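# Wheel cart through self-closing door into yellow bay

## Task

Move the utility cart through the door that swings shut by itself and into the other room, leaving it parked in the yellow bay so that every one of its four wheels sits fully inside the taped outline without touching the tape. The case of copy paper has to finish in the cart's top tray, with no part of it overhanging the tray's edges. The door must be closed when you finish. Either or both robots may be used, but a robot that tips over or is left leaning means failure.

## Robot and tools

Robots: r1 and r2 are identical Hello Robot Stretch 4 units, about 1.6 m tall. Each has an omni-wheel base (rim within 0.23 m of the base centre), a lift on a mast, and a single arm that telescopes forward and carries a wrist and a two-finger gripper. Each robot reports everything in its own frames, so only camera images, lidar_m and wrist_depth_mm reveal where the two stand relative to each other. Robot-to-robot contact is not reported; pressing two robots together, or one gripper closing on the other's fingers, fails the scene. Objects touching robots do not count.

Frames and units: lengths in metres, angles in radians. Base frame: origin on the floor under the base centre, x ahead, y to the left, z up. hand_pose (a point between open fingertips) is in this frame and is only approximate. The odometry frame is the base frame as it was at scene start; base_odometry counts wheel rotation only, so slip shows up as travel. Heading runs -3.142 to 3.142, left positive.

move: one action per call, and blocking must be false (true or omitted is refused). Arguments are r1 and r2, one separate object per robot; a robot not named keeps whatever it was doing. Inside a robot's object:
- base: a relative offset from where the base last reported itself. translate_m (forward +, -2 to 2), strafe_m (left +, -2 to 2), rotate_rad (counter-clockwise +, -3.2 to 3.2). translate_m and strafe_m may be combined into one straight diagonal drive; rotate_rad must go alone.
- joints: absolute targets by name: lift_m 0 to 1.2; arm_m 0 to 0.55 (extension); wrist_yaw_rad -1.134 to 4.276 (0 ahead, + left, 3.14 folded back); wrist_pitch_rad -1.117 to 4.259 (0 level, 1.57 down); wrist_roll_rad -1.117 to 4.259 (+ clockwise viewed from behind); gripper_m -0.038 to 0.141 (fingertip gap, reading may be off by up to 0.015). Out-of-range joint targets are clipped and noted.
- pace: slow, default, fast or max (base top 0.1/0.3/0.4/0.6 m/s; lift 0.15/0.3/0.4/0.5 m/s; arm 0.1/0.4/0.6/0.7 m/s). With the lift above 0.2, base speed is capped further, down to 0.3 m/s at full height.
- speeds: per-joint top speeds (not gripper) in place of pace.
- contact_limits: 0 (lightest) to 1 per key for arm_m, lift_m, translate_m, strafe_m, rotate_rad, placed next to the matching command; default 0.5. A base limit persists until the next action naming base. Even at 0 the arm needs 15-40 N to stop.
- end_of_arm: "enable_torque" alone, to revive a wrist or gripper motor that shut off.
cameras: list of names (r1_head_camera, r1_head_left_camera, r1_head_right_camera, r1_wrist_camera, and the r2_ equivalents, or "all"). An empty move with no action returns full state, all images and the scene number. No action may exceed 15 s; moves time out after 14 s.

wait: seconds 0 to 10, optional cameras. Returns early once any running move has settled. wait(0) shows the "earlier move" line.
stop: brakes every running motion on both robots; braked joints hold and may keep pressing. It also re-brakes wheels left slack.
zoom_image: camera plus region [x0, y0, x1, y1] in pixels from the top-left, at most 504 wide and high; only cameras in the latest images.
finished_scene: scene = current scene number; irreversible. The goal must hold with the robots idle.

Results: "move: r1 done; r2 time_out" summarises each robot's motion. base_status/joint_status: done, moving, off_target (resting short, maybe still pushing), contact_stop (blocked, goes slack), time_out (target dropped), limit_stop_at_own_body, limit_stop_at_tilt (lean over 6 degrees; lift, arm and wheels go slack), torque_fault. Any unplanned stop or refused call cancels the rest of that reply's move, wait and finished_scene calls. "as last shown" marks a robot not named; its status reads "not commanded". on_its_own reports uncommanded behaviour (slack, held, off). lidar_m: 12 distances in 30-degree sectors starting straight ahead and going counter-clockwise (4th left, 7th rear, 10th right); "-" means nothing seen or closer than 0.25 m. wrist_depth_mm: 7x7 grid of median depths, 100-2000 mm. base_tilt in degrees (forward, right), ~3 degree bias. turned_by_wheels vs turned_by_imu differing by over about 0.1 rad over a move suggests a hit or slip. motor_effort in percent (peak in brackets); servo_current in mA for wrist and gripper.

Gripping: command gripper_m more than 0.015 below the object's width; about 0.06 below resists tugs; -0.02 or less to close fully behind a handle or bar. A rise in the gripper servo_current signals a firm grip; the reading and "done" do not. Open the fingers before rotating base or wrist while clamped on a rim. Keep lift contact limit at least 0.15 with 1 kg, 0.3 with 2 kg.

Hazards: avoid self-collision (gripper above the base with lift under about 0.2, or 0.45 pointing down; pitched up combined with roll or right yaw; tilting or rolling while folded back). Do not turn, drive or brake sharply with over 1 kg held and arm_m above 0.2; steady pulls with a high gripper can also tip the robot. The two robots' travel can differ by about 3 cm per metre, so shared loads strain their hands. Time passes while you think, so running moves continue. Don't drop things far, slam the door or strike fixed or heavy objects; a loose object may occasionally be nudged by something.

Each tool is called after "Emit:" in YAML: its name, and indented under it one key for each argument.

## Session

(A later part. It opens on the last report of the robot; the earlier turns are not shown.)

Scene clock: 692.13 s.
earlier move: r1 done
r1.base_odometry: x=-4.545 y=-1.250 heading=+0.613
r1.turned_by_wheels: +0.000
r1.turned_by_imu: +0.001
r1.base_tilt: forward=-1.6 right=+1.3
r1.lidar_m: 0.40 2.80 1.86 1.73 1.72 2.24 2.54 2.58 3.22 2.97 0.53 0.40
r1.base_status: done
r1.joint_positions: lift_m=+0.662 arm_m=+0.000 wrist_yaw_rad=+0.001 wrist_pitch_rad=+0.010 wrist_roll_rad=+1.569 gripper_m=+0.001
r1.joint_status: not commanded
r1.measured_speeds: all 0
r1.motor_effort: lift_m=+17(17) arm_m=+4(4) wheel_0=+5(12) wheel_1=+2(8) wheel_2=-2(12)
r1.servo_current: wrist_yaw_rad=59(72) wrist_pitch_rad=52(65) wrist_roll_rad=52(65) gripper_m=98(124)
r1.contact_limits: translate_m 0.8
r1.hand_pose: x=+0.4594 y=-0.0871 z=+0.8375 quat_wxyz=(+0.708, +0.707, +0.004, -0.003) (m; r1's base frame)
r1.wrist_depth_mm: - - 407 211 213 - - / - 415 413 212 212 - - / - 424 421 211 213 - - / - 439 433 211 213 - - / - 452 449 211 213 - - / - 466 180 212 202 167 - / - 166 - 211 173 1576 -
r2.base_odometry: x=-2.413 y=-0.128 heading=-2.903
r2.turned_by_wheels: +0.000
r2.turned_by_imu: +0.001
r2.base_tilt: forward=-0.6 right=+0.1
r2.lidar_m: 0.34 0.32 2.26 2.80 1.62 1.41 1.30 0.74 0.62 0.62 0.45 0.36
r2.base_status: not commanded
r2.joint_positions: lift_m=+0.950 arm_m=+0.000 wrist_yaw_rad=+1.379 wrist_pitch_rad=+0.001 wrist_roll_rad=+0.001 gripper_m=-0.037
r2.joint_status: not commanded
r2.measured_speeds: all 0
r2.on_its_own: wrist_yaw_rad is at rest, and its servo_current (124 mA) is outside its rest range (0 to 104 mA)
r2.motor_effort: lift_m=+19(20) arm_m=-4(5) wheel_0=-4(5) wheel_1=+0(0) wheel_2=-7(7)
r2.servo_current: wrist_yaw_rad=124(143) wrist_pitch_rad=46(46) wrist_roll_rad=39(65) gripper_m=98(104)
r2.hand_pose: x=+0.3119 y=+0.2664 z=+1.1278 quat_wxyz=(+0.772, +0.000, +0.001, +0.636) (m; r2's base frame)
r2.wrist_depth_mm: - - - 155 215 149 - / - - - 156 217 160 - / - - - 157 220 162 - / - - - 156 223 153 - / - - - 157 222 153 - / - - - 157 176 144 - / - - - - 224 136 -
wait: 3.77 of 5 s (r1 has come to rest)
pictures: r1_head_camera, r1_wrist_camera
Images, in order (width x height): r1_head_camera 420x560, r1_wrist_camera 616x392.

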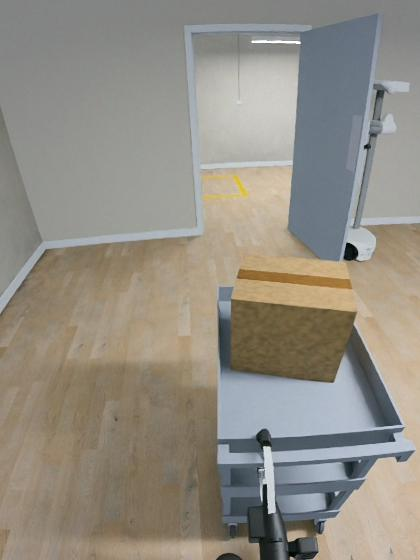

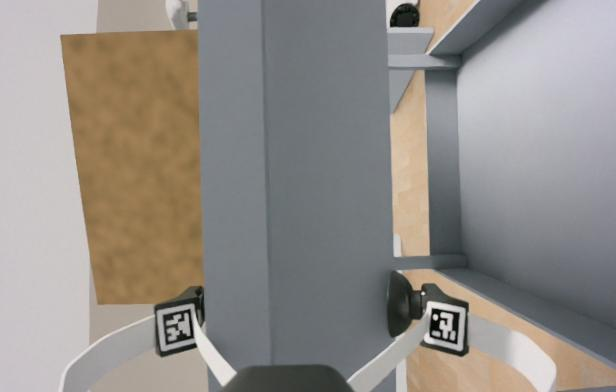

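Emit:
move:
  blocking: false
  r1: {"joints":{"gripper_m":0.135}}

Emit:
wait:
  seconds: 2

Emit:
move:
  blocking: false
  r1: {"base":{"strafe_m":-0.09},"pace":"slow"}

Emit:
wait:
  seconds: 2

Emit:
move:
  blocking: false
  r1: {"joints":{"gripper_m":-0.025}}

Emit:
wait:
  seconds: 2

Emit:
move:
  blocking: false
  r1: {"base":{"translate_m":0.9,"strafe_m":-0.05},"pace":"slow","contact_limits":{"translate_m":0.8}}

Emit:
wait:
  seconds: 10
  cameras: ["r1_wrist_camera","r1_head_camera"]

Scene clock: 707.40 s.
move: r1 moving
r1.base_odometry: x=-4.545 y=-1.250 heading=+0.613
r1.turned_by_wheels: +0.000
r1.turned_by_imu: +0.000
r1.base_tilt: forward=-1.6 right=+1.3
r1.lidar_m: 0.37 2.77 1.89 1.71 1.75 2.30 2.53 2.59 3.24 3.01 0.57 0.40
r1.base_status: not commanded
r1.joint_positions: lift_m=+0.662 arm_m=+0.000 wrist_yaw_rad=+0.001 wrist_pitch_rad=+0.010 wrist_roll_rad=+1.569 gripper_m=+0.020
r1.joint_status: gripper_m moving
r1.measured_speeds: all 0
r1.motor_effort: lift_m=+17(17) arm_m=+4(4) wheel_0=+5(6) wheel_1=+2(2) wheel_2=-2(2)
r1.servo_current: wrist_yaw_rad=52(52) wrist_pitch_rad=65(65) wrist_roll_rad=46(52) gripper_m=39(98)
r1.contact_limits: translate_m 0.8
r1.hand_pose: x=+0.4594 y=-0.0871 z=+0.8375 quat_wxyz=(+0.708, +0.707, +0.004, -0.003) (m; r1's base frame)
r1.wrist_depth_mm: - - 410 216 216 - - / - 415 413 216 217 - - / - 427 430 216 216 - - / - 442 439 216 217 - - / - 455 455 215 216 - - / - - 183 216 206 172 - / - 163 - 216 176 1576 -
r2.base_odometry: x=-2.413 y=-0.128 heading=-2.903
r2.turned_by_wheels: +0.000
r2.turned_by_imu: +0.000
r2.base_tilt: forward=-0.7 right=+0.1
r2.lidar_m: 0.34 0.33 2.21 2.82 1.64 1.39 1.29 0.75 0.63 0.62 0.45 0.35
r2.base_status: not commanded
r2.joint_positions: lift_m=+0.950 arm_m=+0.000 wrist_yaw_rad=+1.379 wrist_pitch_rad=+0.001 wrist_roll_rad=+0.001 gripper_m=-0.037
r2.joint_status: not commanded
r2.measured_speeds: all 0
r2.motor_effort: lift_m=+19(20) arm_m=-4(4) wheel_0=-4(4) wheel_1=+0(1) wheel_2=-7(7)
r2.servo_current: wrist_yaw_rad=124(137) wrist_pitch_rad=39(46) wrist_roll_rad=46(52) gripper_m=98(98)
r2.hand_pose: x=+0.3119 y=+0.2664 z=+1.1278 quat_wxyz=(+0.772, +0.000, +0.001, +0.636) (m; r2's base frame)
r2.wrist_depth_mm: - - - 154 215 149 - / - - - 156 217 160 - / - - - 156 219 161 - / - - - 156 222 153 - / - - - 157 222 153 - / - - - 157 176 144 - / - - - - 224 136 -
pictures: none

Scene clock: 709.13 s.
earlier move: r1 done
r1.base_odometry: x=-4.545 y=-1.250 heading=+0.613
r1.turned_by_wheels: +0.000
r1.turned_by_imu: +0.000
r1.base_tilt: forward=-1.6 right=+1.3
r1.lidar_m: 0.39 2.80 1.86 1.71 1.74 2.24 2.52 2.58 3.25 3.00 0.59 0.43
r1.base_status: not commanded
r1.joint_positions: lift_m=+0.662 arm_m=+0.000 wrist_yaw_rad=+0.001 wrist_pitch_rad=+0.007 wrist_roll_rad=+1.569 gripper_m=+0.135
r1.joint_status: all done
r1.measured_speeds: all 0
r1.motor_effort: lift_m=+16(17) arm_m=+3(4) wheel_0=+5(6) wheel_1=+2(2) wheel_2=-2(2)
r1.servo_current: wrist_yaw_rad=52(72) wrist_pitch_rad=52(65) wrist_roll_rad=46(72) gripper_m=46(111)
r1.contact_limits: translate_m 0.8
r1.hand_pose: x=+0.4594 y=-0.0871 z=+0.8383 quat_wxyz=(+0.708, +0.707, +0.003, -0.002) (m; r1's base frame)
r1.wrist_depth_mm: - - - 234 235 - - / - 433 436 235 235 - - / - 445 452 234 236 - - / - 462 462 235 236 - - / - 484 477 236 236 - - / - 209 184 236 191 196 - / - - - 142 238 1618 1160
r2.base_odometry: x=-2.413 y=-0.128 heading=-2.903
r2.turned_by_wheels: +0.000
r2.turned_by_imu: +0.000
r2.base_tilt: forward=-0.6 right=+0.1
r2.lidar_m: 0.33 0.36 2.20 2.81 1.64 1.40 1.31 0.71 0.62 0.63 0.46 0.34
r2.base_status: not commanded
r2.joint_positions: lift_m=+0.950 arm_m=+0.000 wrist_yaw_rad=+1.379 wrist_pitch_rad=+0.001 wrist_roll_rad=+0.001 gripper_m=-0.037
r2.joint_status: not commanded
r2.measured_speeds: all 0
r2.on_its_own: wrist_yaw_rad is at rest, and its servo_current (130 mA) is outside its rest range (0 to 104 mA)
r2.motor_effort: lift_m=+19(20) arm_m=-4(5) wheel_0=-4(5) wheel_1=+0(1) wheel_2=-7(7)
r2.servo_current: wrist_yaw_rad=130(137) wrist_pitch_rad=39(46) wrist_roll_rad=52(65) gripper_m=98(104)
r2.hand_pose: x=+0.3119 y=+0.2664 z=+1.1278 quat_wxyz=(+0.772, +0.000, +0.001, +0.636) (m; r2's base frame)
r2.wrist_depth_mm: - - - 155 215 149 - / - - - 156 216 159 - / - - - 157 220 161 - / - - - 156 222 153 - / - - - 157 223 153 - / - - - 157 176 144 - / - - - - 224 136 -
wait: 1.73 of 2 s (r1 has come to rest)
pictures: none

Scene clock: 709.63 s.
move: r1 moving
r1.base_odometry: x=-4.536 y=-1.262 heading=+0.613
r1.turned_by_wheels: +0.000
r1.turned_by_imu: +0.000
r1.base_tilt: forward=-1.6 right=+1.3
r1.lidar_m: 0.40 2.83 1.90 1.72 1.73 2.27 2.54 2.56 3.25 2.99 0.59 0.41
r1.base_status: strafe_m moving
r1.joint_positions: lift_m=+0.662 arm_m=+0.000 wrist_yaw_rad=+0.001 wrist_pitch_rad=+0.007 wrist_roll_rad=+1.569 gripper_m=+0.135
r1.joint_status: not commanded
r1.measured_speeds: translate_m=+0.000 strafe_m=-0.055 rotate_rad=+0.002 lift_m=+0.000 arm_m=+0.000 wrist_yaw_rad=+0.000 wrist_pitch_rad=+0.000 wrist_roll_rad=+0.000
r1.motor_effort: lift_m=+17(17) arm_m=+4(4) wheel_0=+6(9) wheel_1=-6(7) wheel_2=+1(1)
r1.servo_current: wrist_yaw_rad=46(52) wrist_pitch_rad=52(52) wrist_roll_rad=52(65) gripper_m=33(46)
r1.hand_pose: x=+0.4594 y=-0.0871 z=+0.8383 quat_wxyz=(+0.708, +0.707, +0.003, -0.002) (m; r1's base frame)
r1.wrist_depth_mm: - - - 234 235 1921 - / - 430 436 234 234 - - / - 442 445 235 236 - - / - 462 462 236 236 - - / - 480 477 236 236 - - / - 209 184 237 191 196 - / - - - 142 237 1808 1205
r2.base_odometry: x=-2.413 y=-0.128 heading=-2.903
r2.turned_by_wheels: +0.000
r2.turned_by_imu: +0.000
r2.base_tilt: forward=-0.6 right=+0.1
r2.lidar_m: 0.32 0.36 2.23 2.81 1.65 1.40 1.28 0.72 0.61 0.63 0.46 0.36
r2.base_status: not commanded
r2.joint_positions: lift_m=+0.950 arm_m=+0.000 wrist_yaw_rad=+1.379 wrist_pitch_rad=+0.001 wrist_roll_rad=+0.001 gripper_m=-0.037
r2.joint_status: not commanded
r2.measured_speeds: all 0
r2.motor_effort: lift_m=+19(20) arm_m=-4(5) wheel_0=-4(5) wheel_1=+0(0) wheel_2=-7(7)
r2.servo_current: wrist_yaw_rad=124(137) wrist_pitch_rad=46(46) wrist_roll_rad=52(59) gripper_m=91(98)
r2.hand_pose: x=+0.3119 y=+0.2664 z=+1.1278 quat_wxyz=(+0.772, +0.000, +0.001, +0.636) (m; r2's base frame)
r2.wrist_depth_mm: - - - 154 213 149 - / - - - 156 217 160 - / - - - 156 219 161 - / - - - 157 222 153 - / - - - 157 223 153 - / - - - 157 176 144 - / - - - - 224 136 -
pictures: none

Scene clock: 711.17 s.
earlier move: r1 done
r1.base_odometry: x=-4.493 y=-1.323 heading=+0.613
r1.turned_by_wheels: +0.000
r1.turned_by_imu: -0.001
r1.base_tilt: forward=-1.6 right=+1.3
r1.lidar_m: 0.39 0.43 1.94 1.81 1.82 2.36 2.52 2.57 3.14 2.91 2.96 0.43
r1.base_status: done
r1.joint_positions: lift_m=+0.662 arm_m=+0.000 wrist_yaw_rad=+0.001 wrist_pitch_rad=+0.007 wrist_roll_rad=+1.569 gripper_m=+0.135
r1.joint_status: not commanded
r1.measured_speeds: all 0
r1.motor_effort: lift_m=+16(17) arm_m=+4(4) wheel_0=+4(9) wheel_1=-4(8) wheel_2=+0(2)
r1.servo_current: wrist_yaw_rad=65(72) wrist_pitch_rad=46(59) wrist_roll_rad=26(78) gripper_m=46(52)
r1.hand_pose: x=+0.4594 y=-0.0871 z=+0.8383 quat_wxyz=(+0.708, +0.707, +0.003, -0.002) (m; r1's base frame)
r1.wrist_depth_mm: - - - 232 234 1756 - / - - - 233 234 809 - / - 433 430 234 234 - - / - 442 445 236 235 - - / - 455 462 236 235 - - / - 210 185 235 191 194 - / - 496 492 142 237 1756 -
r2.base_odometry: x=-2.413 y=-0.128 heading=-2.903
r2.turned_by_wheels: +0.000
r2.turned_by_imu: +0.000
r2.base_tilt: forward=-0.7 right=+0.1
r2.lidar_m: 0.32 0.33 2.19 2.79 1.60 1.41 1.29 0.75 0.64 0.62 0.46 0.34
r2.base_status: not commanded
r2.joint_positions: lift_m=+0.950 arm_m=+0.000 wrist_yaw_rad=+1.379 wrist_pitch_rad=+0.001 wrist_roll_rad=+0.001 gripper_m=-0.037
r2.joint_status: not commanded
r2.measured_speeds: all 0
r2.on_its_own: wrist_yaw_rad is at rest, and its servo_current (130 mA) is outside its rest range (0 to 104 mA)
r2.motor_effort: lift_m=+19(20) arm_m=-4(5) wheel_0=-4(5) wheel_1=+0(0) wheel_2=-7(7)
r2.servo_current: wrist_yaw_rad=130(137) wrist_pitch_rad=39(46) wrist_roll_rad=52(59) gripper_m=98(104)
r2.hand_pose: x=+0.3119 y=+0.2664 z=+1.1278 quat_wxyz=(+0.772, +0.000, +0.001, +0.636) (m; r2's base frame)
r2.wrist_depth_mm: - - - 155 214 149 - / - - - 156 217 160 - / - - - 156 219 161 - / - - - 156 223 153 - / - - - 157 223 153 - / - - - 157 176 144 - / - - - - 224 136 -
wait: 1.53 of 2 s (r1 has come to rest)
pictures: none

Scene clock: 711.67 s.
move: r1 moving
r1.base_odometry: x=-4.493 y=-1.323 heading=+0.613
r1.turned_by_wheels: +0.000
r1.turned_by_imu: +0.000
r1.base_tilt: forward=-1.5 right=+1.3
r1.lidar_m: 0.40 0.38 1.98 1.81 1.81 2.37 2.52 2.58 3.16 2.92 2.96 0.44
r1.base_status: not commanded
r1.joint_positions: lift_m=+0.662 arm_m=+0.000 wrist_yaw_rad=+0.001 wrist_pitch_rad=+0.007 wrist_roll_rad=+1.569 gripper_m=+0.123
r1.joint_status: gripper_m moving
r1.measured_speeds: all 0
r1.motor_effort: lift_m=+16(17) arm_m=+3(4) wheel_0=+3(4) wheel_1=-3(4) wheel_2=+0(0)
r1.servo_current: wrist_yaw_rad=52(65) wrist_pitch_rad=52(52) wrist_roll_rad=52(59) gripper_m=65(78)
r1.hand_pose: x=+0.4594 y=-0.0871 z=+0.8383 quat_wxyz=(+0.708, +0.707, +0.003, -0.002) (m; r1's base frame)
r1.wrist_depth_mm: - - - 233 234 1756 - / - - - 233 235 820 - / - 430 433 234 236 - - / - 442 445 236 235 - - / - 466 462 235 236 - - / - 212 186 235 210 187 - / - 492 496 148 238 1756 -
r2.base_odometry: x=-2.413 y=-0.128 heading=-2.903
r2.turned_by_wheels: +0.000
r2.turned_by_imu: +0.000
r2.base_tilt: forward=-0.6 right=+0.1
r2.lidar_m: 0.32 0.34 2.25 2.85 1.63 1.38 1.31 0.74 0.60 0.64 0.47 0.35
r2.base_status: not commanded
r2.joint_positions: lift_m=+0.950 arm_m=+0.000 wrist_yaw_rad=+1.379 wrist_pitch_rad=+0.001 wrist_roll_rad=+0.001 gripper_m=-0.037
r2.joint_status: not commanded
r2.measured_speeds: all 0
r2.motor_effort: lift_m=+19(20) arm_m=-4(4) wheel_0=-4(5) wheel_1=+0(0) wheel_2=-7(7)
r2.servo_current: wrist_yaw_rad=130(137) wrist_pitch_rad=46(46) wrist_roll_rad=59(59) gripper_m=98(104)
r2.hand_pose: x=+0.3119 y=+0.2664 z=+1.1278 quat_wxyz=(+0.772, +0.000, +0.001, +0.636) (m; r2's base frame)
r2.wrist_depth_mm: - - - 155 215 150 - / - - - 156 217 160 - / - - - 156 220 161 - / - - - 157 222 153 - / - - - 157 223 153 - / - - - 156 177 144 - / - - - - 224 135 -
pictures: none

Scene clock: 713.57 s.
earlier move: r1 done
r1.base_odometry: x=-4.493 y=-1.323 heading=+0.613
r1.turned_by_wheels: +0.000
r1.turned_by_imu: +0.000
r1.base_tilt: forward=-1.6 right=+1.2
r1.lidar_m: 0.38 0.41 1.97 1.81 1.81 2.38 2.53 2.58 3.15 2.93 2.95 0.44
r1.base_status: not commanded
r1.joint_positions: lift_m=+0.662 arm_m=+0.000 wrist_yaw_rad=+0.001 wrist_pitch_rad=-0.003 wrist_roll_rad=+1.569 gripper_m=-0.024
r1.joint_status: all done
r1.measured_speeds: all 0
r1.motor_effort: lift_m=+17(17) arm_m=-4(4) wheel_0=+0(4) wheel_1=-2(4) wheel_2=+2(2)
r1.servo_current: wrist_yaw_rad=59(72) wrist_pitch_rad=59(59) wrist_roll_rad=72(72) gripper_m=59(247)
r1.hand_pose: x=+0.4594 y=-0.0871 z=+0.8414 quat_wxyz=(+0.708, +0.707, -0.001, +0.002) (m; r1's base frame)
r1.wrist_depth_mm: - - - 233 233 1756 1281 / - - - 233 233 1921 - / - 433 439 232 231 - - / - 445 442 231 231 - - / - 459 459 231 230 - - / - 480 182 187 231 - - / - 156 488 180 229 - -
r2.base_odometry: x=-2.413 y=-0.128 heading=-2.903
r2.turned_by_wheels: +0.000
r2.turned_by_imu: +0.000
r2.base_tilt: forward=-0.6 right=+0.1
r2.lidar_m: 0.32 0.34 2.23 2.79 1.62 1.39 1.32 0.74 0.61 0.65 0.45 0.35
r2.base_status: not commanded
r2.joint_positions: lift_m=+0.950 arm_m=+0.000 wrist_yaw_rad=+1.379 wrist_pitch_rad=+0.001 wrist_roll_rad=+0.001 gripper_m=-0.037
r2.joint_status: not commanded
r2.measured_speeds: all 0
r2.on_its_own: wrist_yaw_rad is at rest, and its servo_current (117 mA) is outside its rest range (0 to 104 mA)
r2.motor_effort: lift_m=+19(20) arm_m=-4(5) wheel_0=-4(5) wheel_1=+0(0) wheel_2=-7(7)
r2.servo_current: wrist_yaw_rad=117(143) wrist_pitch_rad=39(46) wrist_roll_rad=46(59) gripper_m=98(104)
r2.hand_pose: x=+0.3119 y=+0.2664 z=+1.1278 quat_wxyz=(+0.772, +0.000, +0.001, +0.636) (m; r2's base frame)
r2.wrist_depth_mm: - - - 155 214 149 - / - - - 156 217 160 - / - - - 156 219 161 - / - - - 157 222 154 - / - - - 157 222 153 - / - - - 156 176 144 - / - - - - 225 136 -
wait: 1.90 of 2 s (r1 has come to rest)
pictures: none

Scene clock: 714.07 s.
move: r1 moving
r1.base_odometry: x=-4.482 y=-1.317 heading=+0.613
r1.turned_by_wheels: +0.000
r1.turned_by_imu: +0.000
r1.base_tilt: forward=-1.6 right=+1.3
r1.lidar_m: 0.38 0.43 1.97 1.81 1.81 2.35 2.54 2.59 3.16 2.92 2.93 0.42
r1.base_status: translate_m moving; strafe_m moving
r1.joint_positions: lift_m=+0.662 arm_m=+0.000 wrist_yaw_rad=+0.001 wrist_pitch_rad=-0.003 wrist_roll_rad=+1.569 gripper_m=-0.024
r1.joint_status: not commanded
r1.measured_speeds: translate_m=+0.050 strafe_m=-0.004 rotate_rad=+0.000 lift_m=+0.000 arm_m=+0.000 wrist_yaw_rad=+0.000 wrist_pitch_rad=+0.000 wrist_roll_rad=+0.000
r1.motor_effort: lift_m=+17(17) arm_m=+4(4) wheel_0=+8(10) wheel_1=+6(6) wheel_2=-9(10)
r1.servo_current: wrist_yaw_rad=52(59) wrist_pitch_rad=39(59) wrist_roll_rad=65(72) gripper_m=52(65)
r1.contact_limits: translate_m 0.8
r1.hand_pose: x=+0.4594 y=-0.0871 z=+0.8414 quat_wxyz=(+0.708, +0.707, -0.001, +0.002) (m; r1's base frame)
r1.wrist_depth_mm: - - - 233 232 1756 1308 / - - - 232 231 1921 - / - 436 436 231 230 - - / - 442 442 232 231 - - / - 459 455 230 230 - - / - 477 183 187 229 - - / - 157 488 170 177 580 -
r2.base_odometry: x=-2.413 y=-0.128 heading=-2.903
r2.turned_by_wheels: +0.000
r2.turned_by_imu: +0.000
r2.base_tilt: forward=-0.6 right=+0.1
r2.lidar_m: 0.34 0.35 2.20 2.80 1.63 1.39 1.27 0.73 0.63 0.61 0.47 0.33
r2.base_status: not commanded
r2.joint_positions: lift_m=+0.950 arm_m=+0.000 wrist_yaw_rad=+1.379 wrist_pitch_rad=+0.001 wrist_roll_rad=+0.001 gripper_m=-0.037
r2.joint_status: not commanded
r2.measured_speeds: all 0
r2.motor_effort: lift_m=+19(20) arm_m=-4(5) wheel_0=-4(5) wheel_1=+0(0) wheel_2=-7(7)
r2.servo_current: wrist_yaw_rad=124(137) wrist_pitch_rad=39(46) wrist_roll_rad=46(59) gripper_m=98(104)
r2.hand_pose: x=+0.3119 y=+0.2664 z=+1.1278 quat_wxyz=(+0.772, +0.000, +0.001, +0.636) (m; r2's base frame)
r2.wrist_depth_mm: - - - 155 214 149 - / - - - 156 217 159 - / - - - 156 220 161 - / - - - 157 222 153 - / - - - 157 223 153 - / - - - 157 176 144 - / - - - - 224 136 -
pictures: none

Scene clock: 723.87 s.
earlier move: r1 done
r1.base_odometry: x=-3.728 y=-0.846 heading=+0.613
r1.turned_by_wheels: +0.000
r1.turned_by_imu: +0.001
r1.base_tilt: forward=-1.6 right=+1.3
r1.lidar_m: 0.45 2.41 2.11 1.95 2.00 2.52 3.41 3.45 2.99 2.79 2.80 0.37
r1.base_status: done
r1.joint_positions: lift_m=+0.662 arm_m=+0.000 wrist_yaw_rad=+0.001 wrist_pitch_rad=-0.005 wrist_roll_rad=+1.569 gripper_m=-0.024
r1.joint_status: not commanded
r1.measured_speeds: all 0
r1.motor_effort: lift_m=+17(17) arm_m=+4(4) wheel_0=+3(10) wheel_1=+2(6) wheel_2=-4(10)
r1.servo_current: wrist_yaw_rad=59(72) wrist_pitch_rad=59(59) wrist_roll_rad=39(72) gripper_m=52(65)
r1.contact_limits: translate_m 0.8
r1.hand_pose: x=+0.4594 y=-0.0871 z=+0.8419 quat_wxyz=(+0.708, +0.707, -0.002, +0.002) (m; r1's base frame)
r1.wrist_depth_mm: 345 336 - 145 146 145 - / - 382 379 156 158 - - / - 433 413 170 176 - - / - - 488 187 191 1708 - / - - - 208 213 1756 - / - - 186 183 229 1863 1366 / - - - 152 153 1661 1255
r2.base_odometry: x=-2.413 y=-0.128 heading=-2.903
r2.turned_by_wheels: +0.000
r2.turned_by_imu: +0.001
r2.base_tilt: forward=-0.7 right=+0.1
r2.lidar_m: 0.34 0.34 5.17 2.81 1.63 1.40 1.30 0.74 0.61 0.62 0.47 0.34
r2.base_status: not commanded
r2.joint_positions: lift_m=+0.950 arm_m=+0.000 wrist_yaw_rad=+1.379 wrist_pitch_rad=+0.001 wrist_roll_rad=+0.001 gripper_m=-0.037
r2.joint_status: not commanded
r2.measured_speeds: all 0
r2.on_its_own: wrist_yaw_rad is at rest, and its servo_current (130 mA) is outside its rest range (0 to 104 mA)
r2.motor_effort: lift_m=+19(20) arm_m=-4(5) wheel_0=-4(5) wheel_1=+0(1) wheel_2=-7(7)
r2.servo_current: wrist_yaw_rad=130(143) wrist_pitch_rad=39(52) wrist_roll_rad=39(65) gripper_m=98(111)
r2.hand_pose: x=+0.3119 y=+0.2664 z=+1.1278 quat_wxyz=(+0.772, +0.000, +0.001, +0.636) (m; r2's base frame)
r2.wrist_depth_mm: - - - 155 215 149 - / - - - 156 217 160 - / - - - 156 219 162 - / - - - 156 223 153 - / - - - 156 224 153 - / - - - 157 176 144 - / - - - - 225 136 -
wait: 9.80 of 10 s (r1 has come to rest)
pictures: r1_head_camera, r1_wrist_camera
Images, in order (width x height): r1_head_camera 420x560, r1_wrist_camera 616x392.

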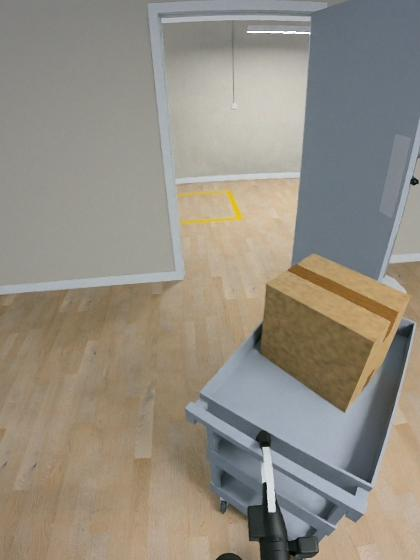

